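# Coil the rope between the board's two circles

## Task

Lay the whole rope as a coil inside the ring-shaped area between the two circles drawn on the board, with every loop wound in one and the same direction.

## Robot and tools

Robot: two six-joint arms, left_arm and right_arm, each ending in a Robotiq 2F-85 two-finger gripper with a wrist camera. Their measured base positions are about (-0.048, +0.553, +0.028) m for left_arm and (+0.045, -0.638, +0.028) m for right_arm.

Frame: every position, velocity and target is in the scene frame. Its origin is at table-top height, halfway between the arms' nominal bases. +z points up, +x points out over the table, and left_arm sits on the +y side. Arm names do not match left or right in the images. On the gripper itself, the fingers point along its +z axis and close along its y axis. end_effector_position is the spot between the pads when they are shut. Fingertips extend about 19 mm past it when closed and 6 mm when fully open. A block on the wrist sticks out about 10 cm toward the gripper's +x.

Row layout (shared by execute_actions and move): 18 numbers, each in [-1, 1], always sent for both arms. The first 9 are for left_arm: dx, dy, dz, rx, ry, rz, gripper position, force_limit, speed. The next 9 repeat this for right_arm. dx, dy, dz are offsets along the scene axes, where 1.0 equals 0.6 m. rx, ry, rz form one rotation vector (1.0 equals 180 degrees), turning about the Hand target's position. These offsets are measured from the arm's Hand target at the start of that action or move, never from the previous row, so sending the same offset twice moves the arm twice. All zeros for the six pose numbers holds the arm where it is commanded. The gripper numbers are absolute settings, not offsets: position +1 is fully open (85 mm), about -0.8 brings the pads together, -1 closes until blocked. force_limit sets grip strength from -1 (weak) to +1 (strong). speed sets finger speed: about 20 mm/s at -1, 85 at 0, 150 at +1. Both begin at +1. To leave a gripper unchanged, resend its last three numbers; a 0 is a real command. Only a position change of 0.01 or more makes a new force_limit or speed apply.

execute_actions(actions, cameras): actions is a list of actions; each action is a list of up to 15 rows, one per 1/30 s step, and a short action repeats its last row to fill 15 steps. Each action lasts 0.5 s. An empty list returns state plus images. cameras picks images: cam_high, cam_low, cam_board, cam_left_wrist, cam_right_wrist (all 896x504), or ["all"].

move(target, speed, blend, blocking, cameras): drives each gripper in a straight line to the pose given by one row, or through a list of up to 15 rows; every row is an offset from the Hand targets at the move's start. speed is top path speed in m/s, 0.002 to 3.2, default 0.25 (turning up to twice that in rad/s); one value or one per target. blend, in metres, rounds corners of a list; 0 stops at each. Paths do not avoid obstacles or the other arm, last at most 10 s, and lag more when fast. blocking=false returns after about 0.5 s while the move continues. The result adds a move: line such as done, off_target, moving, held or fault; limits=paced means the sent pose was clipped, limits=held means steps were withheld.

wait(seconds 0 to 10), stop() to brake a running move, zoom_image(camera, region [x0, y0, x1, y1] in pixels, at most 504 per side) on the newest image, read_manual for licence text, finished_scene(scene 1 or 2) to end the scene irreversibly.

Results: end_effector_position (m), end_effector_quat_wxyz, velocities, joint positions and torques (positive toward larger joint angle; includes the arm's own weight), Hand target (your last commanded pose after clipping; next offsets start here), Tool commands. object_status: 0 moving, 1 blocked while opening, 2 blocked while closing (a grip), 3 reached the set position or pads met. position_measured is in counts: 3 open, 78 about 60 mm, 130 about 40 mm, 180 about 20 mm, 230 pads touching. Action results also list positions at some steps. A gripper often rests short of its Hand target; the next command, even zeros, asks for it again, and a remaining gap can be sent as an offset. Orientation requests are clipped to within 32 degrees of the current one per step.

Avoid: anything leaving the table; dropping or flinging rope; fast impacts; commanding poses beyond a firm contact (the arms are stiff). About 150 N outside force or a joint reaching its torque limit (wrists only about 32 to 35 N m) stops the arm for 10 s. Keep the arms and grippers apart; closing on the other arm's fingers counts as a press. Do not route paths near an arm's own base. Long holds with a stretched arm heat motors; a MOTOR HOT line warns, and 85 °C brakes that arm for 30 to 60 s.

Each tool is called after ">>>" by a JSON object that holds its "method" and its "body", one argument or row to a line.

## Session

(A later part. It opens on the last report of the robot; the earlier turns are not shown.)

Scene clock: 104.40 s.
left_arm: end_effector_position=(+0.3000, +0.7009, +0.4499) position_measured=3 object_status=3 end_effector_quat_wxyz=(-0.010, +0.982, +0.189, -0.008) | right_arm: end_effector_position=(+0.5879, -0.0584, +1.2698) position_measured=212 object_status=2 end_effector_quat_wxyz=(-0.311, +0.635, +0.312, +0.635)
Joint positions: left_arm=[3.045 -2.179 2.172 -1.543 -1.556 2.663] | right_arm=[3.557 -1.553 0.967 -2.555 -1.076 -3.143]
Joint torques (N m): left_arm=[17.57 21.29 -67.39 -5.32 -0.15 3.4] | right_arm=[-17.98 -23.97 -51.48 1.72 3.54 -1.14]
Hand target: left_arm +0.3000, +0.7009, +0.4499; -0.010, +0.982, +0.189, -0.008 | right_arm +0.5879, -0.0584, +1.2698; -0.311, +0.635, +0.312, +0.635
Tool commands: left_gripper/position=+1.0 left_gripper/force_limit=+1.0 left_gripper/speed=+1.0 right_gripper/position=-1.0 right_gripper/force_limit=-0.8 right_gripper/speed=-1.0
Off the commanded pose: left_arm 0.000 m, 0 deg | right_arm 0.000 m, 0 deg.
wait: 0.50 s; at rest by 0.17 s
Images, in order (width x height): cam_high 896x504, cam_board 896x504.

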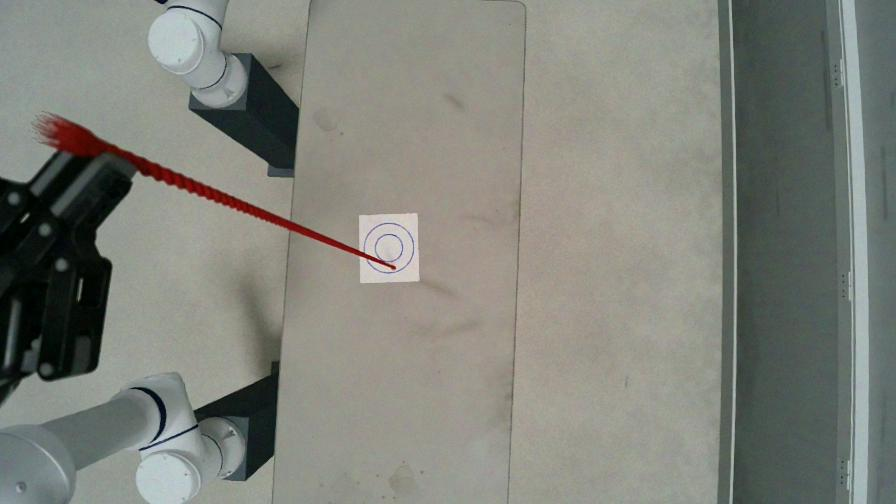

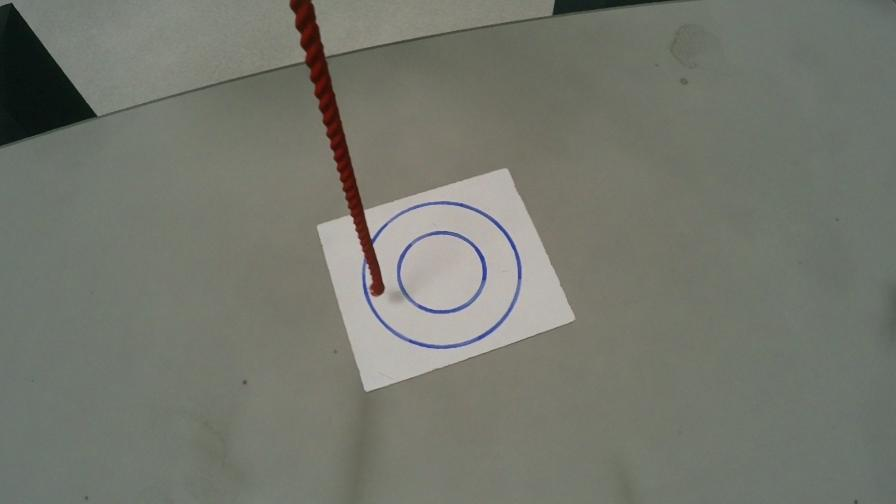

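>>> {"method": "move", "body": {
  "target": [0,0,0,0,0,0,1,1,1,0,0,-0.0333,0,0,0,-1,-0.8,-1],
  "speed": 0.02,
  "cameras": ["cam_board","cam_high","cam_low"]
}}

>>> {"method": "zoom_image", "body": {
  "camera": "cam_low",
  "region": [340, 150, 490, 270]
}}

>>> {"method": "wait", "body": {
  "seconds": 0.6,
  "cameras": ["cam_board","cam_low"]
}}

>>> {"method": "zoom_image", "body": {
  "camera": "cam_low",
  "region": [340, 150, 490, 270]
}}

Scene clock: 113.10 s.
left_arm: end_effector_position=(+0.3000, +0.7009, +0.4499) position_measured=3 object_status=3 end_effector_quat_wxyz=(-0.010, +0.982, +0.189, -0.008) | right_arm: end_effector_position=(+0.5879, -0.0584, +1.2499) position_measured=212 object_status=2 end_effector_quat_wxyz=(-0.311, +0.635, +0.312, +0.635)
Joint positions: left_arm=[3.045 -2.179 2.172 -1.543 -1.556 2.663] | right_arm=[3.557 -1.574 1.029 -2.596 -1.076 -3.143]
Joint torques (N m): left_arm=[15.56 19.27 -65.77 -4.66 -0.51 2.71] | right_arm=[-7.01 -62.22 -36.3 -10.21 1.58 -0.44]
Hand target: left_arm +0.3000, +0.7009, +0.4499; -0.010, +0.982, +0.189, -0.008 | right_arm +0.5879, -0.0584, +1.2498; -0.311, +0.635, +0.312, +0.635
Off the commanded pose: left_arm 0.000 m, 0 deg | right_arm 0.000 m, 0 deg.
move: done
Images, in order (width x height): cam_high 896x504, cam_low 896x504, cam_board 896x504.

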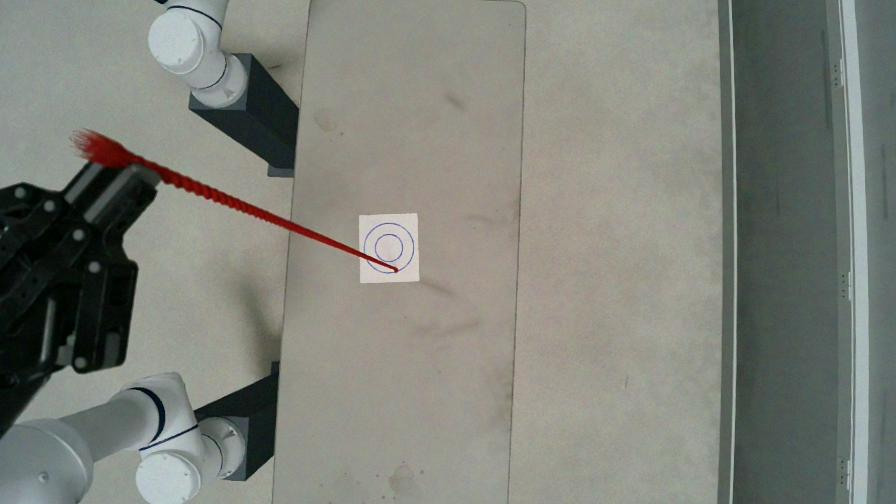

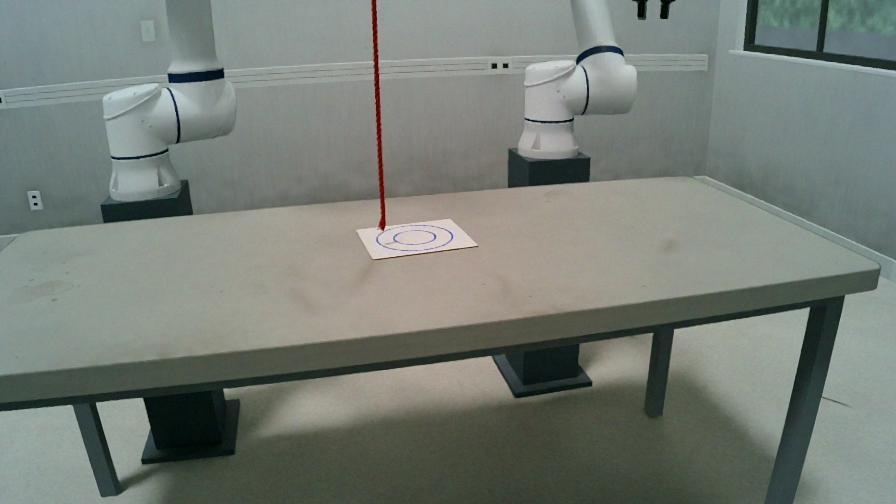

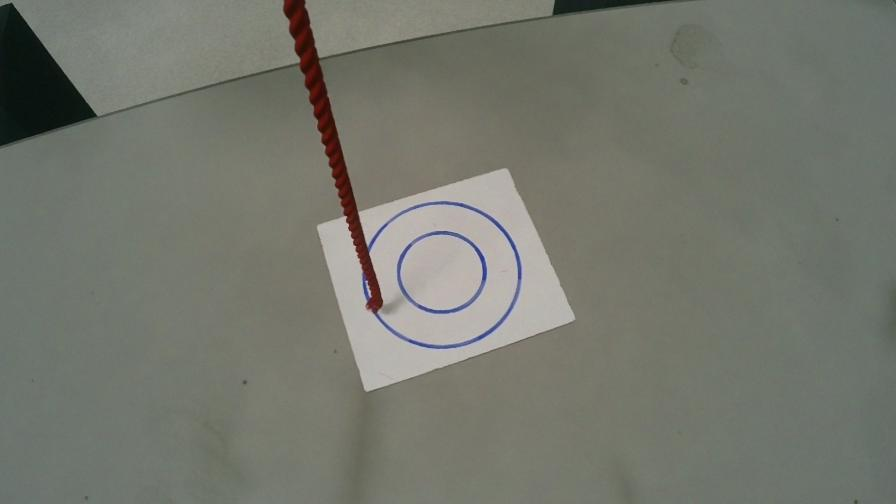

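Scaled by 3.360 from the camera's 896x504 image, which has a finer 1280x720 frame.

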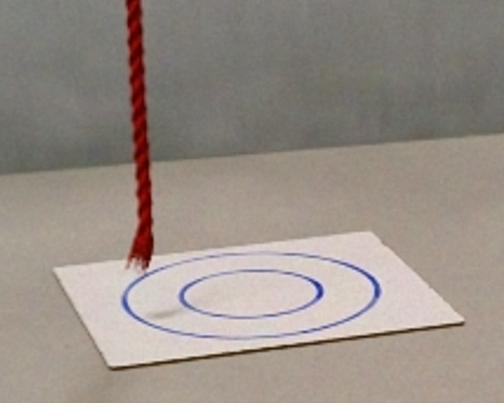

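Scene clock: 113.70 s.
left_arm: end_effector_position=(+0.3000, +0.7009, +0.4499) position_measured=3 object_status=3 end_effector_quat_wxyz=(-0.010, +0.982, +0.189, -0.008) | right_arm: end_effector_position=(+0.5879, -0.0584, +1.2498) position_measured=212 object_status=2 end_effector_quat_wxyz=(-0.311, +0.635, +0.312, +0.635)
Joint positions: left_arm=[3.045 -2.179 2.172 -1.543 -1.556 2.663] | right_arm=[3.557 -1.574 1.029 -2.596 -1.076 -3.143]
Joint torques (N m): left_arm=[14.78 20.21 -67.41 -4.84 -0.16 3.05] | right_arm=[-6.45 -61.02 -36.05 -9.93 1.46 0.75]
Hand target: left_arm +0.3000, +0.7009, +0.4499; -0.010, +0.982, +0.189, -0.008 | right_arm +0.5879, -0.0584, +1.2498; -0.311, +0.635, +0.312, +0.635
Tool commands: left_gripper/position=+1.0 left_gripper/force_limit=+1.0 left_gripper/speed=+1.0 right_gripper/position=-1.0 right_gripper/force_limit=-0.8 right_gripper/speed=-1.0
Off the commanded pose: left_arm 0.000 m, 0 deg | right_arm 0.000 m, 0 deg.
wait: 0.60 s; at rest by 0.17 s
Images, in order (width x height): cam_low 896x504, cam_board 896x504.

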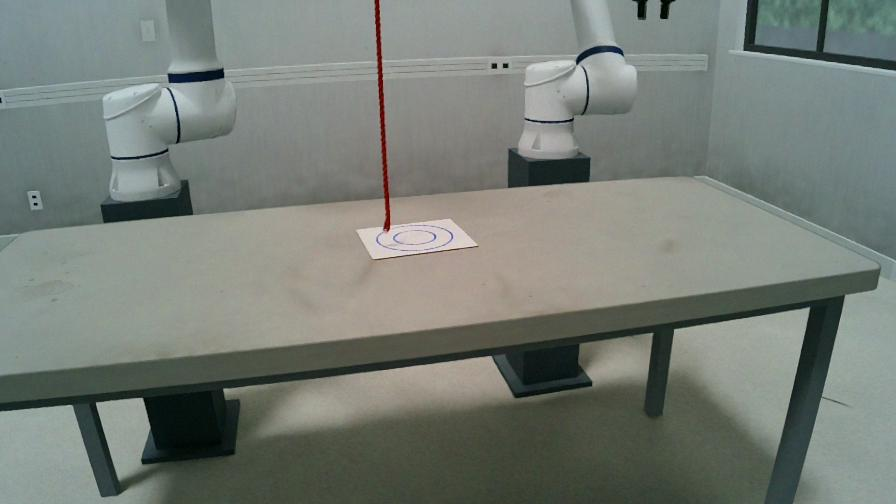

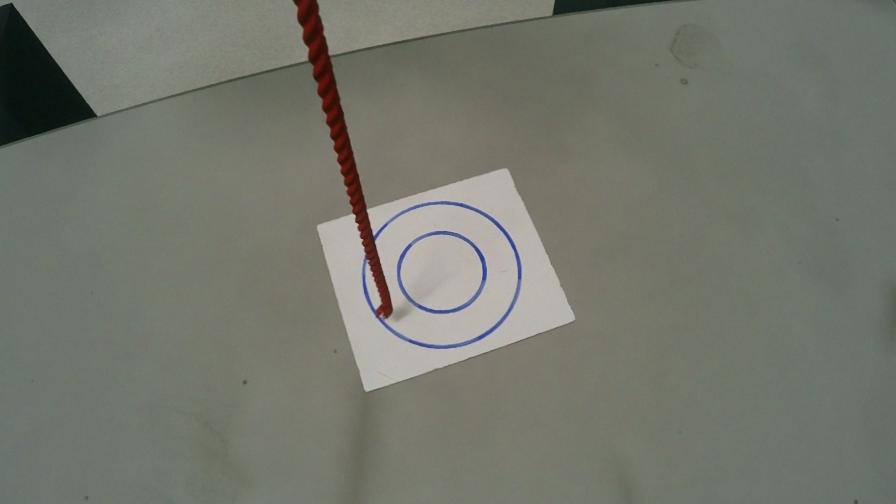

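Scaled by 3.360 from the camera's 896x504 image, which has a finer 1280x720 frame.

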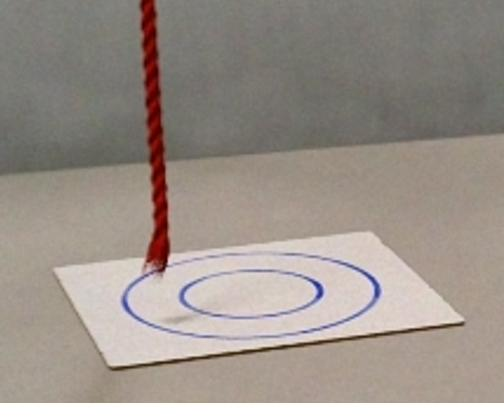

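>>> {"method": "move", "body": {
  "target": [
    [0,0,0,0,0,0,1,1,1,0,0,-0.0363,0,0,0,-1,-0.8,-1],
    [0,0,0,0,0,0,1,1,1,0.0148,0.0058,-0.0430,0,0,0,-1,-0.8,-1],
    [0,0,0,0,0,0,1,1,1,0.0280,0.0147,-0.0513,0,0,0,-1,-0.8,-1],
    [0,0,0,0,0,0,1,1,1,0.0475,0.0395,-0.0830,0,0,0,-1,-0.8,-1],
    [0,0,0,0,0,0,1,1,1,0.0608,0.0705,-0.1155,0,0,0,-1,-0.8,-1],
    [0,0,0,0,0,0,1,1,1,0.0663,0.1035,-0.1480,0,0,0,-1,-0.8,-1]
  ],
  "speed": [0.02,0.015,0.015,0.02,0.03,0.03],
  "blend": [0.004,0.004,0.006,0.008,0.008,0],
  "cameras": ["cam_board","cam_high","cam_low"]
}}

>>> {"method": "zoom_image", "body": {
  "camera": "cam_board",
  "region": [330, 180, 590, 400]
}}

>>> {"method": "zoom_image", "body": {
  "camera": "cam_low",
  "region": [340, 150, 490, 270]
}}

>>> {"method": "zoom_image", "body": {
  "camera": "cam_high",
  "region": [330, 200, 450, 300]
}}

Scene clock: 130.93 s.
left_arm: end_effector_position=(+0.3000, +0.7009, +0.4499) position_measured=3 object_status=3 end_effector_quat_wxyz=(-0.010, +0.982, +0.189, -0.008) | right_arm: end_effector_position=(+0.6276, +0.0036, +1.1612) position_measured=212 object_status=2 end_effector_quat_wxyz=(-0.311, +0.635, +0.312, +0.635)
Joint positions: left_arm=[3.045 -2.179 2.172 -1.543 -1.556 2.663] | right_arm=[3.63 -1.521 1.148 -2.768 -1.148 -3.143]
Joint torques (N m): left_arm=[16.86 19.66 -66.93 -5.34 -0.46 3.43] | right_arm=[29.2 -33.91 -39.8 -9.86 -0.86 0.73]
Hand target: left_arm +0.3000, +0.7009, +0.4499; -0.010, +0.982, +0.189, -0.008 | right_arm +0.6276, +0.0037, +1.1610; -0.311, +0.635, +0.312, +0.635
Off the commanded pose: left_arm 0.000 m, 0 deg | right_arm 0.000 m, 0 deg.
move: done; blend cut to 0.0054 m at target 3
Images, in order (width x height): cam_high 896x504, cam_low 896x504, cam_board 896x504.

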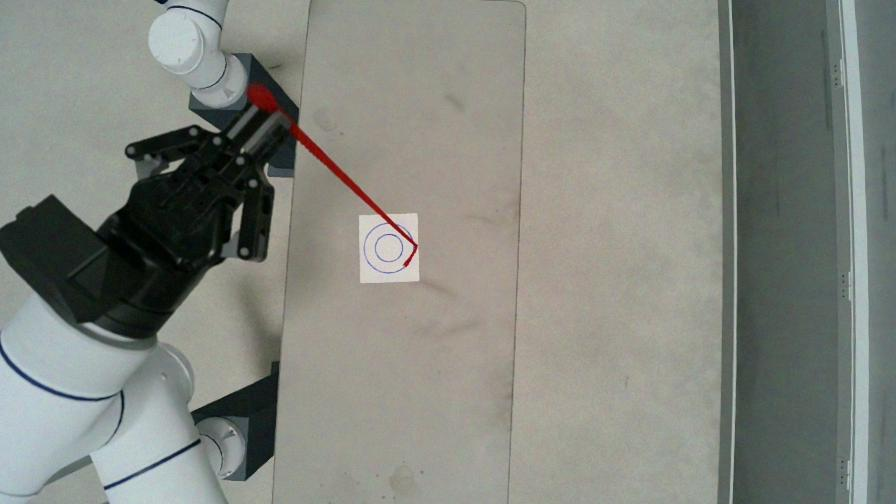

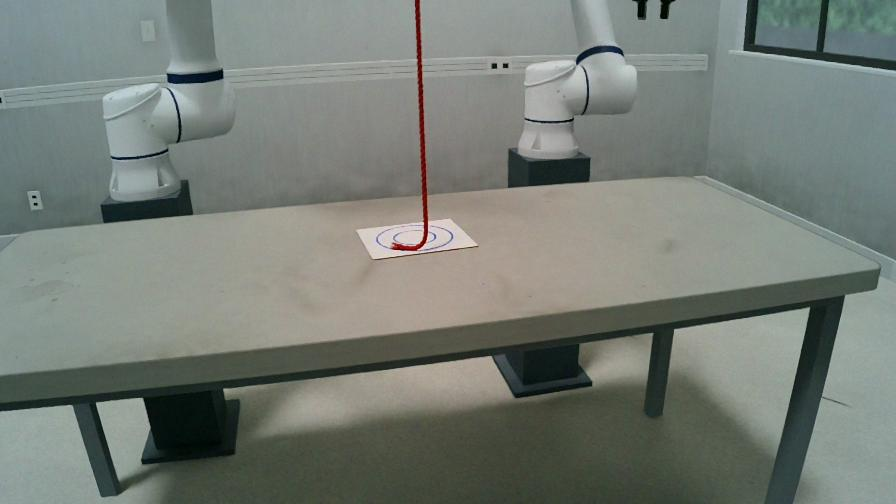

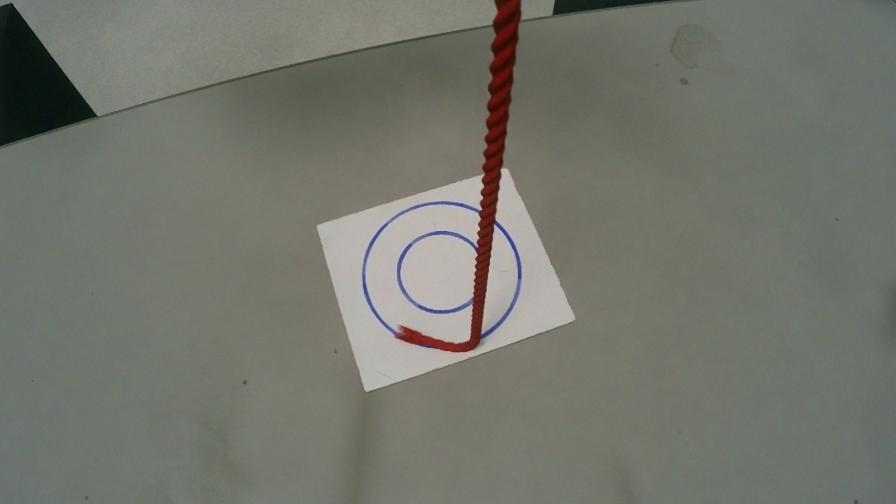

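Scaled by 1.938 from the camera's 896x504 image, which has a finer 1280x720 frame.

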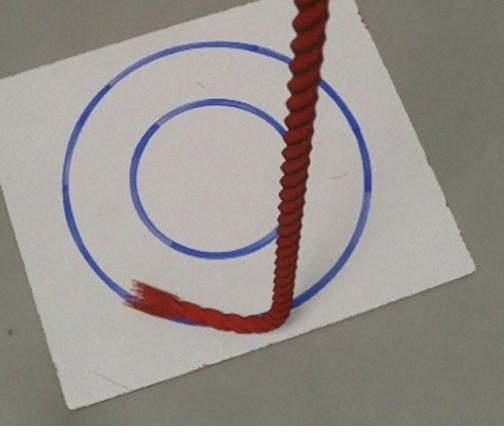

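Scaled by 3.360 from the camera's 896x504 image, which has a finer 1280x720 frame.

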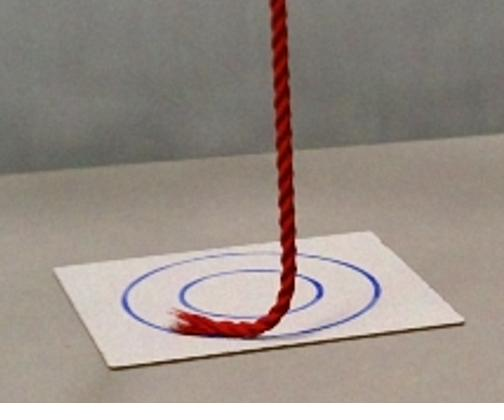

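Scaled by 4.200 from the camera's 896x504 image, which has a finer 1280x720 frame.

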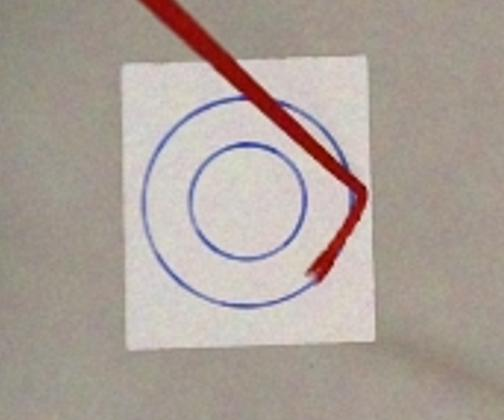

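>>> {"method": "wait", "body": {
  "seconds": 0.1,
  "cameras": ["cam_board","cam_high","cam_low"]
}}

>>> {"method": "zoom_image", "body": {
  "camera": "cam_board",
  "region": [330, 180, 590, 400]
}}

>>> {"method": "zoom_image", "body": {
  "camera": "cam_high",
  "region": [330, 200, 450, 300]
}}

Scene clock: 138.17 s.
left_arm: end_effector_position=(+0.3000, +0.7009, +0.4499) position_measured=3 object_status=3 end_effector_quat_wxyz=(-0.010, +0.982, +0.189, -0.008) | right_arm: end_effector_position=(+0.6276, +0.0037, +1.1610) position_measured=212 object_status=2 end_effector_quat_wxyz=(-0.311, +0.635, +0.312, +0.635)
Joint positions: left_arm=[3.045 -2.179 2.172 -1.543 -1.556 2.663] | right_arm=[3.63 -1.521 1.148 -2.768 -1.149 -3.143]
Joint torques (N m): left_arm=[15.44 19.99 -65.43 -4.88 -0.07 2.82] | right_arm=[31.78 -31.61 -40.33 -10.31 -0.8 0.74]
Hand target: left_arm +0.3000, +0.7009, +0.4499; -0.010, +0.982, +0.189, -0.008 | right_arm +0.6276, +0.0037, +1.1610; -0.311, +0.635, +0.312, +0.635
Tool commands: left_gripper/position=+1.0 left_gripper/force_limit=+1.0 left_gripper/speed=+1.0 right_gripper/position=-1.0 right_gripper/force_limit=-0.8 right_gripper/speed=-1.0
Off the commanded pose: left_arm 0.000 m, 0 deg | right_arm 0.000 m, 0 deg.
wait: 0.10 s; at rest from the start
Images, in order (width x height): cam_high 896x504, cam_low 896x504, cam_board 896x504.

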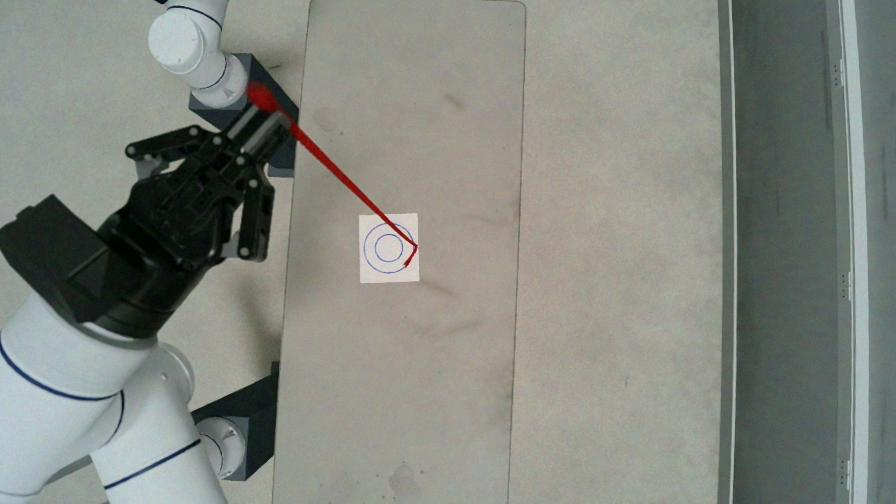

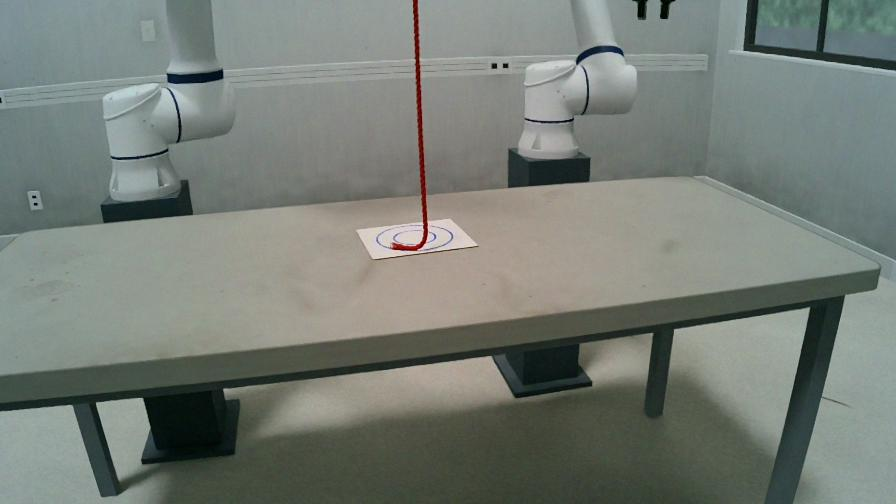

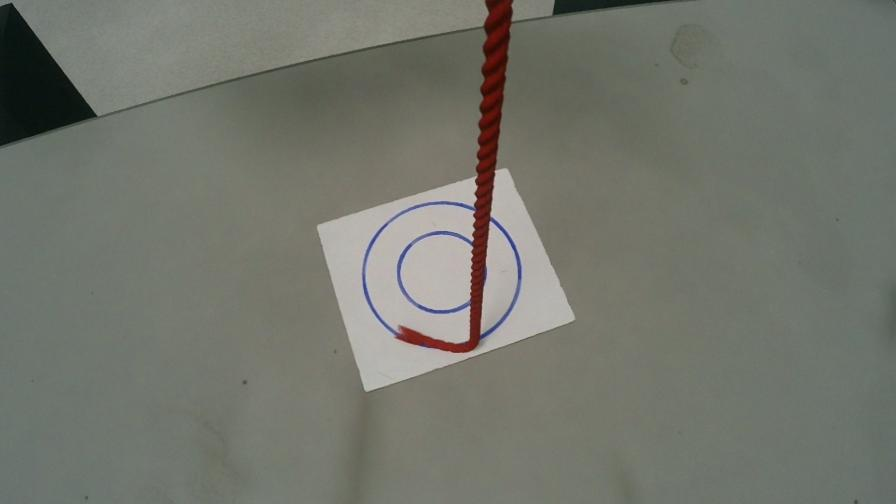

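Scaled by 1.938 from the camera's 896x504 image, which has a finer 1280x720 frame.

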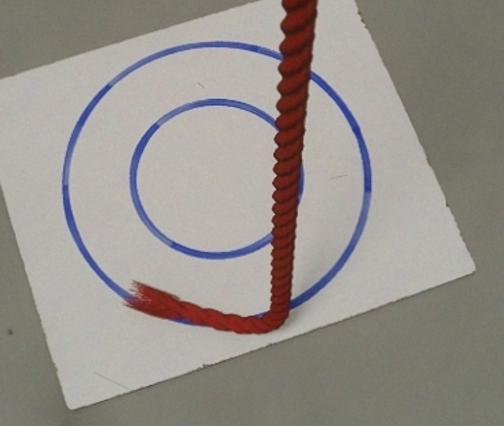

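Scaled by 4.200 from the camera's 896x504 image, which has a finer 1280x720 frame.

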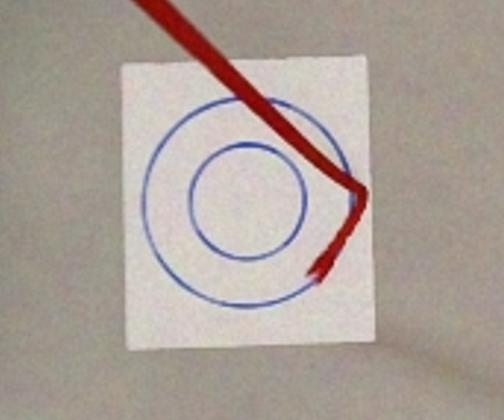

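>>> {"method": "move", "body": {
  "target": [
    [0,0,0,0,0,0,1,1,1,-0.0185,0.0222,0.0033,0,0,0,-1,-0.8,-1],
    [0,0,0,0,0,0,1,1,1,-0.0108,0.0540,0,0,0,0,-1,-0.8,-1],
    [0,0,0,0,0,0,1,1,1,-0.0257,0.0833,-0.0325,0,0,0,-1,-0.8,-1],
    [0,0,0,0,0,0,1,1,1,-0.0490,0.1070,-0.0650,0,0,0,-1,-0.8,-1],
    [0,0,0,0,0,0,1,1,1,-0.0775,0.1240,-0.0975,0,0,0,-1,-0.8,-1],
    [0,0,0,0,0,0,1,1,1,-0.1095,0.1328,-0.1300,0,0,0,-1,-0.8,-1]
  ],
  "speed": [0.02,0.02,0.028,0.03,0.03,0.025],
  "blend": [0.004,0.006,0.008,0.008,0.008,0],
  "cameras": ["cam_board","cam_high","cam_low"]
}}

>>> {"method": "zoom_image", "body": {
  "camera": "cam_board",
  "region": [330, 180, 590, 400]
}}

>>> {"method": "zoom_image", "body": {
  "camera": "cam_high",
  "region": [330, 200, 450, 300]
}}

Scene clock: 150.83 s.
left_arm: end_effector_position=(+0.3000, +0.7009, +0.4499) position_measured=3 object_status=3 end_effector_quat_wxyz=(-0.010, +0.982, +0.189, -0.008) | right_arm: end_effector_position=(+0.5620, +0.0834, +1.0831) position_measured=212 object_status=2 end_effector_quat_wxyz=(-0.311, +0.635, +0.312, +0.635)
Joint positions: left_arm=[3.045 -2.179 2.172 -1.543 -1.556 2.663] | right_arm=[3.809 -1.527 1.297 -2.912 -1.328 -3.143]
Joint torques (N m): left_arm=[17.21 20.07 -66.3 -4.66 -0.75 2.9] | right_arm=[30.05 -69.9 -42.17 -10.04 -0.88 0.62]
Hand target: left_arm +0.3000, +0.7009, +0.4499; -0.010, +0.982, +0.189, -0.008 | right_arm +0.5619, +0.0834, +1.0830; -0.311, +0.635, +0.312, +0.635
Off the commanded pose: left_arm 0.000 m, 0 deg | right_arm 0.000 m, 0 deg.
move: done
Images, in order (width x height): cam_high 896x504, cam_low 896x504, cam_board 896x504.

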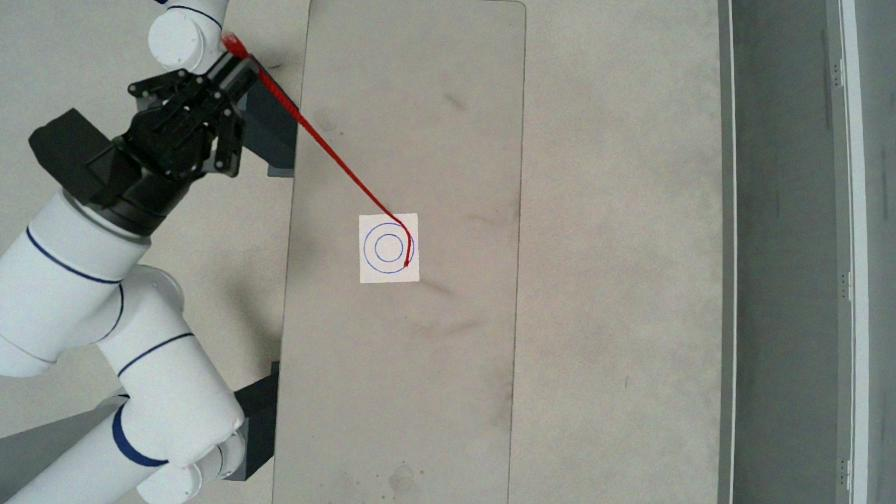

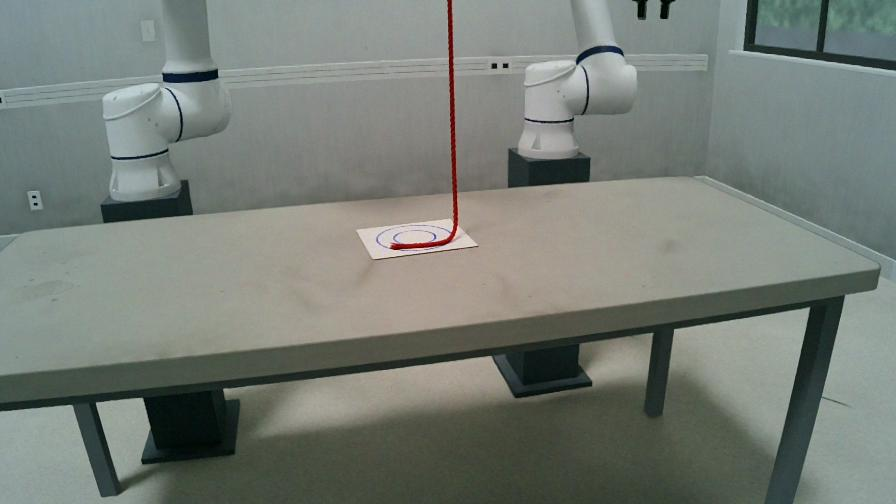

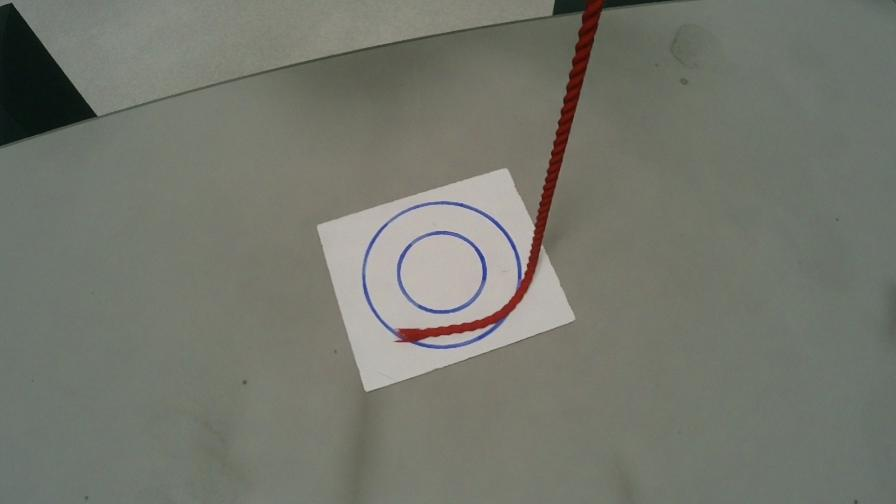

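Scaled by 1.938 from the camera's 896x504 image, which has a finer 1280x720 frame.

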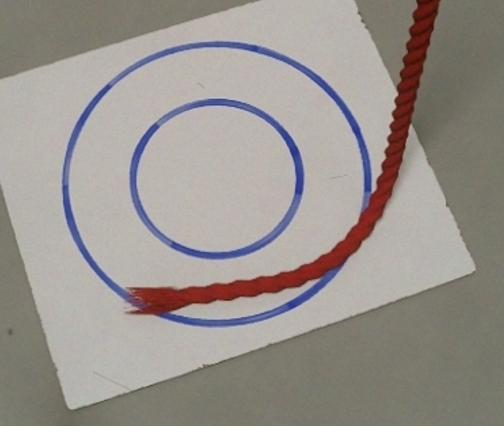

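Scaled by 4.200 from the camera's 896x504 image, which has a finer 1280x720 frame.

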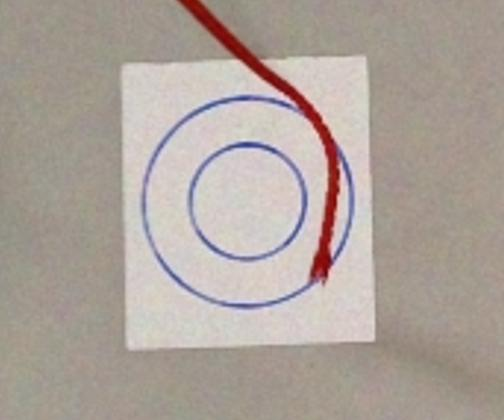

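>>> {"method": "move", "body": {
  "target": [
    [0,0,0,0,0,0,1,1,1,-0.0335,0.0030,-0.0392,0,0,0,-1,-0.8,-1],
    [0,0,0,0,0,0,1,1,1,-0.0663,-0.0053,-0.0783,0,0,0,-1,-0.8,-1],
    [0,0,0,0,0,0,1,1,1,-0.0958,-0.0220,-0.1175,0,0,0,-1,-0.8,-1],
    [0,0,0,0,0,0,1,1,1,-0.1202,-0.0458,-0.1567,0,0,0,-1,-0.8,-1],
    [0,0,0,0,0,0,1,1,1,-0.1373,-0.0750,-0.1892,0,0,0,-1,-0.8,-1],
    [0,0,0,0,0,0,1,1,1,-0.1465,-0.1077,-0.2217,0,0,0,-1,-0.8,-1]
  ],
  "speed": [0.025,0.032,0.032,0.032,0.03,0.025],
  "blend": [0.008,0.008,0.008,0.008,0.008,0],
  "cameras": ["cam_board","cam_high","cam_low"]
}}

>>> {"method": "zoom_image", "body": {
  "camera": "cam_board",
  "region": [330, 160, 590, 380]
}}

>>> {"method": "zoom_image", "body": {
  "camera": "cam_high",
  "region": [330, 200, 450, 300]
}}

Scene clock: 162.33 s.
left_arm: end_effector_position=(+0.3000, +0.7009, +0.4499) position_measured=3 object_status=3 end_effector_quat_wxyz=(-0.010, +0.982, +0.189, -0.008) | right_arm: end_effector_position=(+0.4741, +0.0189, +0.9501) position_measured=212 object_status=2 end_effector_quat_wxyz=(-0.311, +0.635, +0.312, +0.635)
Joint positions: left_arm=[3.045 -2.179 2.172 -1.543 -1.556 2.663] | right_arm=[3.818 -1.726 1.72 -3.135 -1.336 -3.143]
Joint torques (N m): left_arm=[16.89 18.12 -66.21 -5.08 -0.24 2.95] | right_arm=[-17.38 -51.71 -43.48 -10.56 3.22 -1.08]
Hand target: left_arm +0.3000, +0.7009, +0.4499; -0.010, +0.982, +0.189, -0.008 | right_arm +0.4740, +0.0188, +0.9500; -0.311, +0.635, +0.312, +0.635
Off the commanded pose: left_arm 0.000 m, 0 deg | right_arm 0.000 m, 0 deg.
move: done
Images, in order (width x height): cam_high 896x504, cam_low 896x504, cam_board 896x504.

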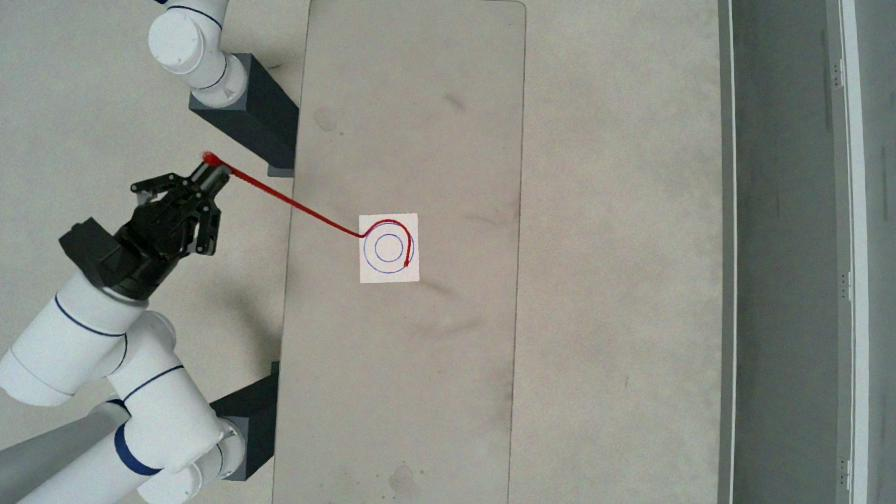

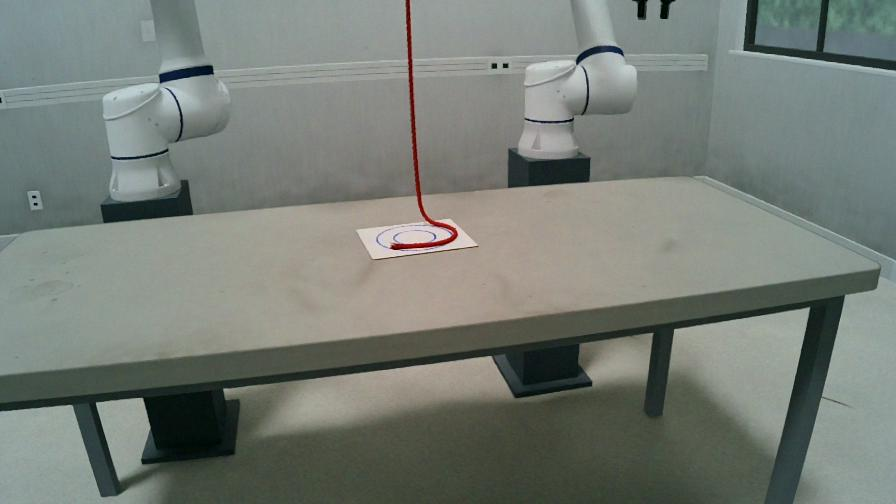

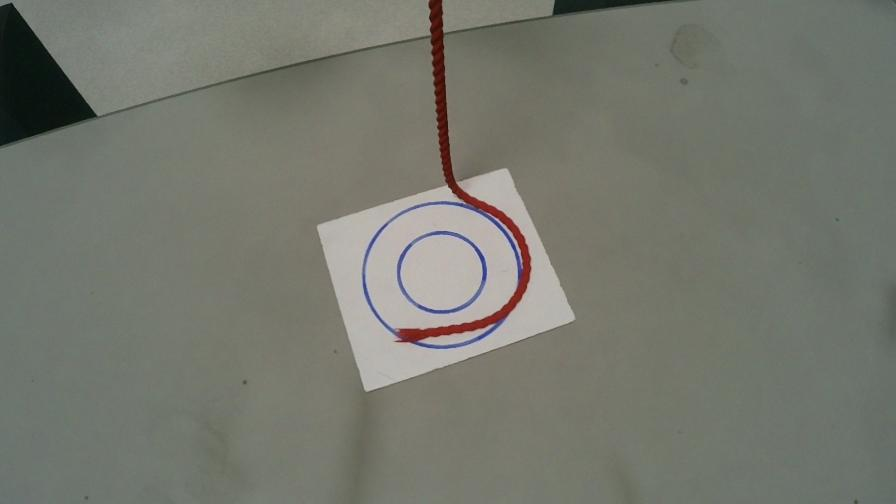

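Scaled by 1.938 from the camera's 896x504 image, which has a finer 1280x720 frame.

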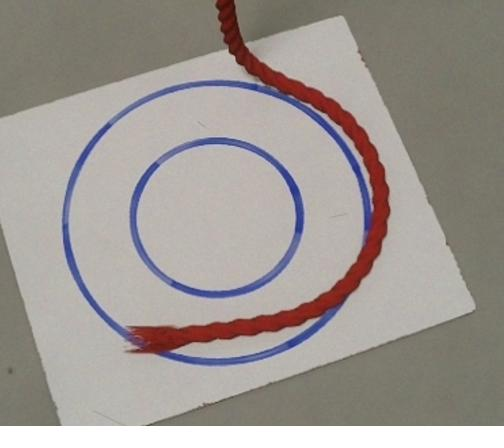

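Scaled by 4.200 from the camera's 896x504 image, which has a finer 1280x720 frame.

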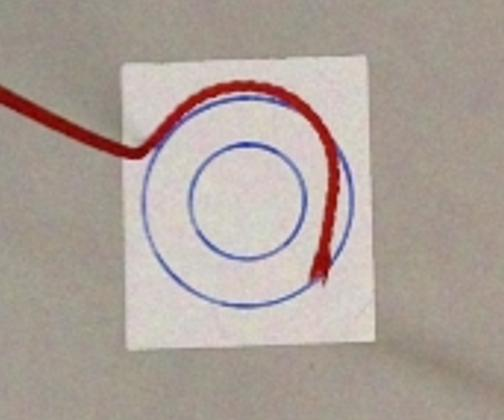

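>>> {"method": "move", "body": {
  "target": [
    [0,0,0,0,0,0,1,1,1,0.0183,0.0487,0.05,0,0,0,-1,-0.8,-1],
    [0,0,0,0,0,0,1,1,1,0.0507,0.0857,0.1042,0,0,0,-1,-0.8,-1],
    [0,0,0,0,0,0,1,1,1,0.1130,0.1107,0.1825,0,0,0,-1,-0.8,-1],
    [0,0,0,0,0,0,1,1,1,0.1465,0.1077,0.2250,0,0,0,-1,-0.8,-1],
    [0,0,0,0,0,0,1,1,1,0.1787,0.0950,0.2625,0,0,0,-1,-0.8,-1],
    [0,0,0,0,0,0,1,1,1,0.2063,0.0650,0.2992,0,0,0,-1,-0.8,-1]
  ],
  "speed": [0.04,0.05,0.05,0.05,0.035,0.02],
  "blend": [0.01,0.012,0.012,0.01,0.01,0],
  "cameras": ["cam_board","cam_high"]
}}

>>> {"method": "zoom_image", "body": {
  "camera": "cam_board",
  "region": [330, 160, 590, 380]
}}

>>> {"method": "zoom_image", "body": {
  "camera": "cam_high",
  "region": [330, 200, 450, 300]
}}

Scene clock: 199.10 s.
left_arm: end_effector_position=(+0.3000, +0.7009, +0.4499) position_measured=3 object_status=3 end_effector_quat_wxyz=(-0.010, +0.982, +0.189, -0.008) | right_arm: end_effector_position=(+0.5978, +0.0578, +1.1295) position_measured=212 object_status=2 end_effector_quat_wxyz=(-0.311, +0.635, +0.312, +0.635)
Joint positions: left_arm=[3.045 -2.179 2.172 -1.543 -1.556 2.663] | right_arm=[3.738 -1.504 1.189 -2.826 -1.256 -3.143]
Joint torques (N m): left_arm=[18.02 18.37 -66.44 -4.97 -0.56 3.04] | right_arm=[-17.27 -34.86 -56.75 2.04 3.25 -1.14]
Hand target: left_arm +0.3000, +0.7009, +0.4499; -0.010, +0.982, +0.189, -0.008 | right_arm +0.5978, +0.0578, +1.1295; -0.311, +0.635, +0.312, +0.635
Off the commanded pose: left_arm 0.000 m, 0 deg | right_arm 0.000 m, 0 deg.
move: done
Images, in order (width x height): cam_high 896x504, cam_board 896x504.

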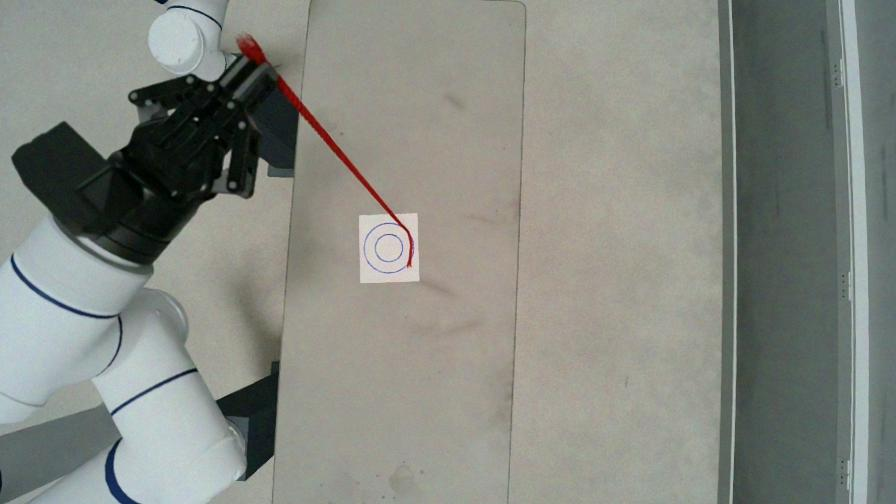

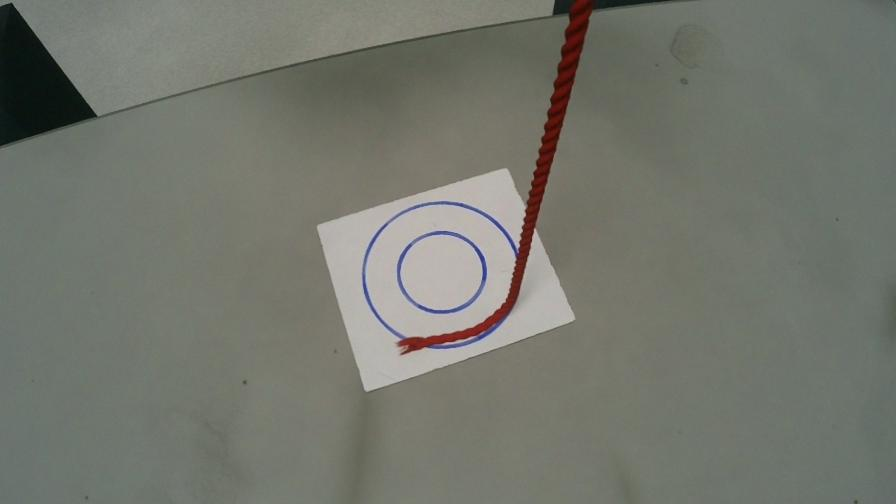

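Scaled by 1.938 from the camera's 896x504 image, which has a finer 1280x720 frame.

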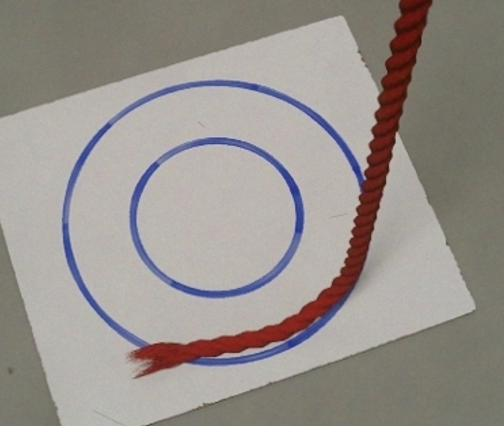

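Scaled by 4.200 from the camera's 896x504 image, which has a finer 1280x720 frame.

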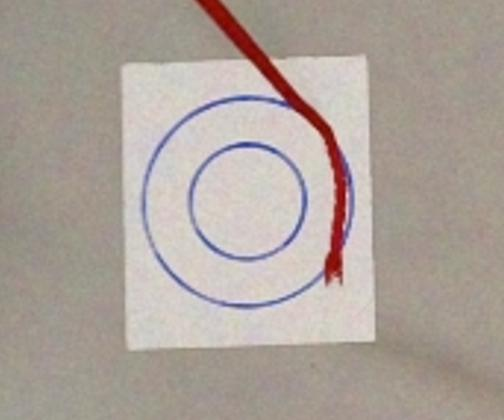

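>>> {"method": "move", "body": {
  "target": [
    [0,0,0,0,0,0,1,1,1,-0.0287,0.0172,-0.0192,0,0,0,-1,-0.8,-1],
    [0,0,0,0,0,0,1,1,1,-0.0607,0.0263,-0.0517,0,0,0,-1,-0.8,-1],
    [0,0,0,0,0,0,1,1,1,-0.0940,0.0268,-0.0842,0,0,0,-1,-0.8,-1],
    [0,0,0,0,0,0,1,1,1,-0.1263,0.0187,-0.1167,0,0,0,-1,-0.8,-1],
    [0,0,0,0,0,0,1,1,1,-0.1555,0.0025,-0.1492,0,0,0,-1,-0.8,-1]
  ],
  "speed": [0.02,0.03,0.032,0.03,0.022],
  "blend": [0.008,0.008,0.008,0.008,0],
  "cameras": ["cam_board","cam_high"]
}}

>>> {"method": "zoom_image", "body": {
  "camera": "cam_board",
  "region": [330, 160, 590, 380]
}}

>>> {"method": "zoom_image", "body": {
  "camera": "cam_high",
  "region": [330, 200, 450, 300]
}}

Scene clock: 209.03 s.
left_arm: end_effector_position=(+0.3000, +0.7009, +0.4499) position_measured=3 object_status=3 end_effector_quat_wxyz=(-0.010, +0.982, +0.189, -0.008) | right_arm: end_effector_position=(+0.5046, +0.0593, +1.0401) position_measured=212 object_status=2 end_effector_quat_wxyz=(-0.311, +0.635, +0.312, +0.635)
Joint positions: left_arm=[3.045 -2.179 2.172 -1.543 -1.556 2.663] | right_arm=[3.841 -1.628 1.475 -2.988 -1.36 -3.143]
Joint torques (N m): left_arm=[18.84 19.67 -65.8 -4.86 -0.21 3.09] | right_arm=[31.3 -63.49 -42.79 -10.5 -0.98 0.7]
Hand target: left_arm +0.3000, +0.7009, +0.4499; -0.010, +0.982, +0.189, -0.008 | right_arm +0.5045, +0.0593, +1.0400; -0.311, +0.635, +0.312, +0.635
Off the commanded pose: left_arm 0.000 m, 0 deg | right_arm 0.000 m, 0 deg.
move: done
Images, in order (width x height): cam_high 896x504, cam_board 896x504.

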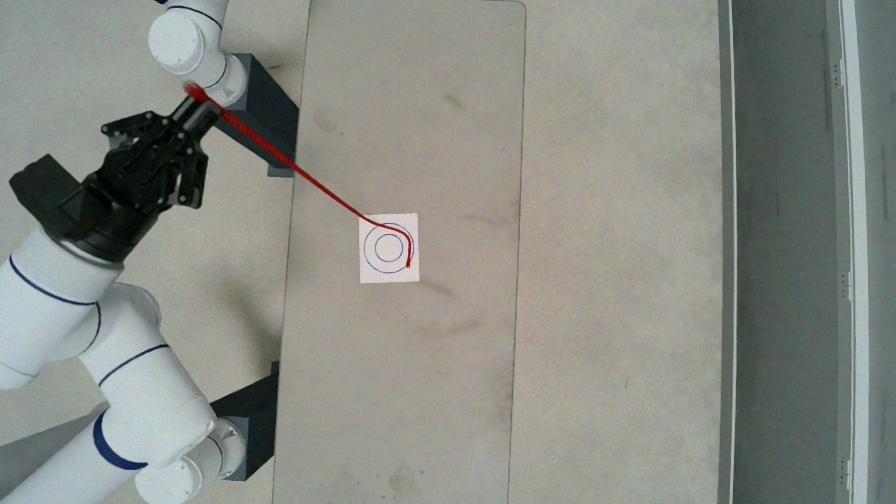

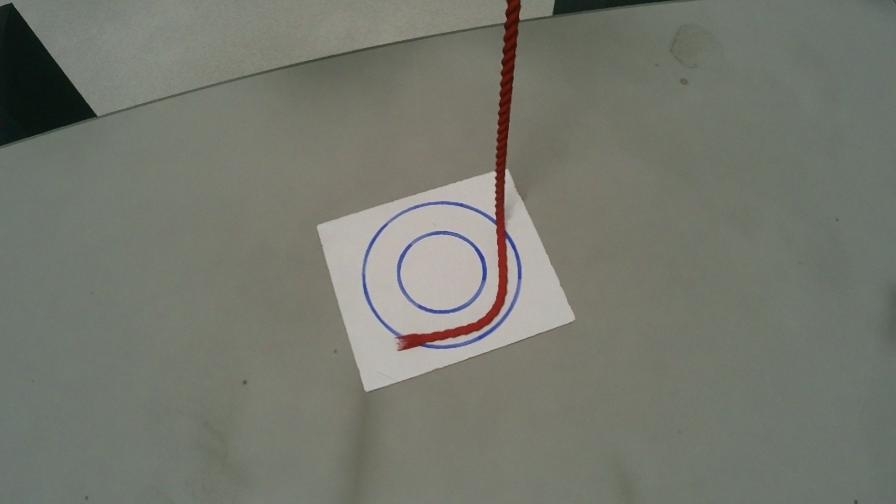

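Scaled by 1.938 from the camera's 896x504 image, which has a finer 1280x720 frame.

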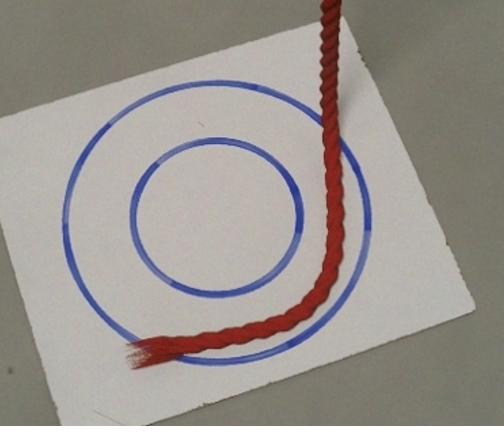

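Scaled by 4.200 from the camera's 896x504 image, which has a finer 1280x720 frame.

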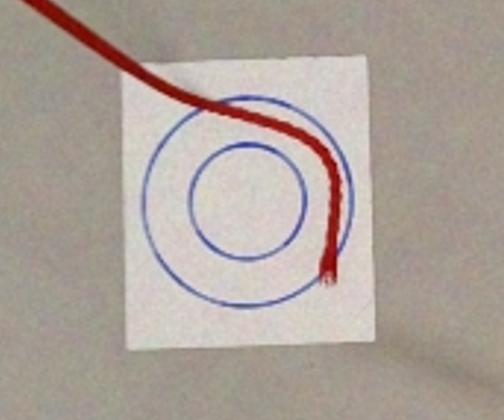

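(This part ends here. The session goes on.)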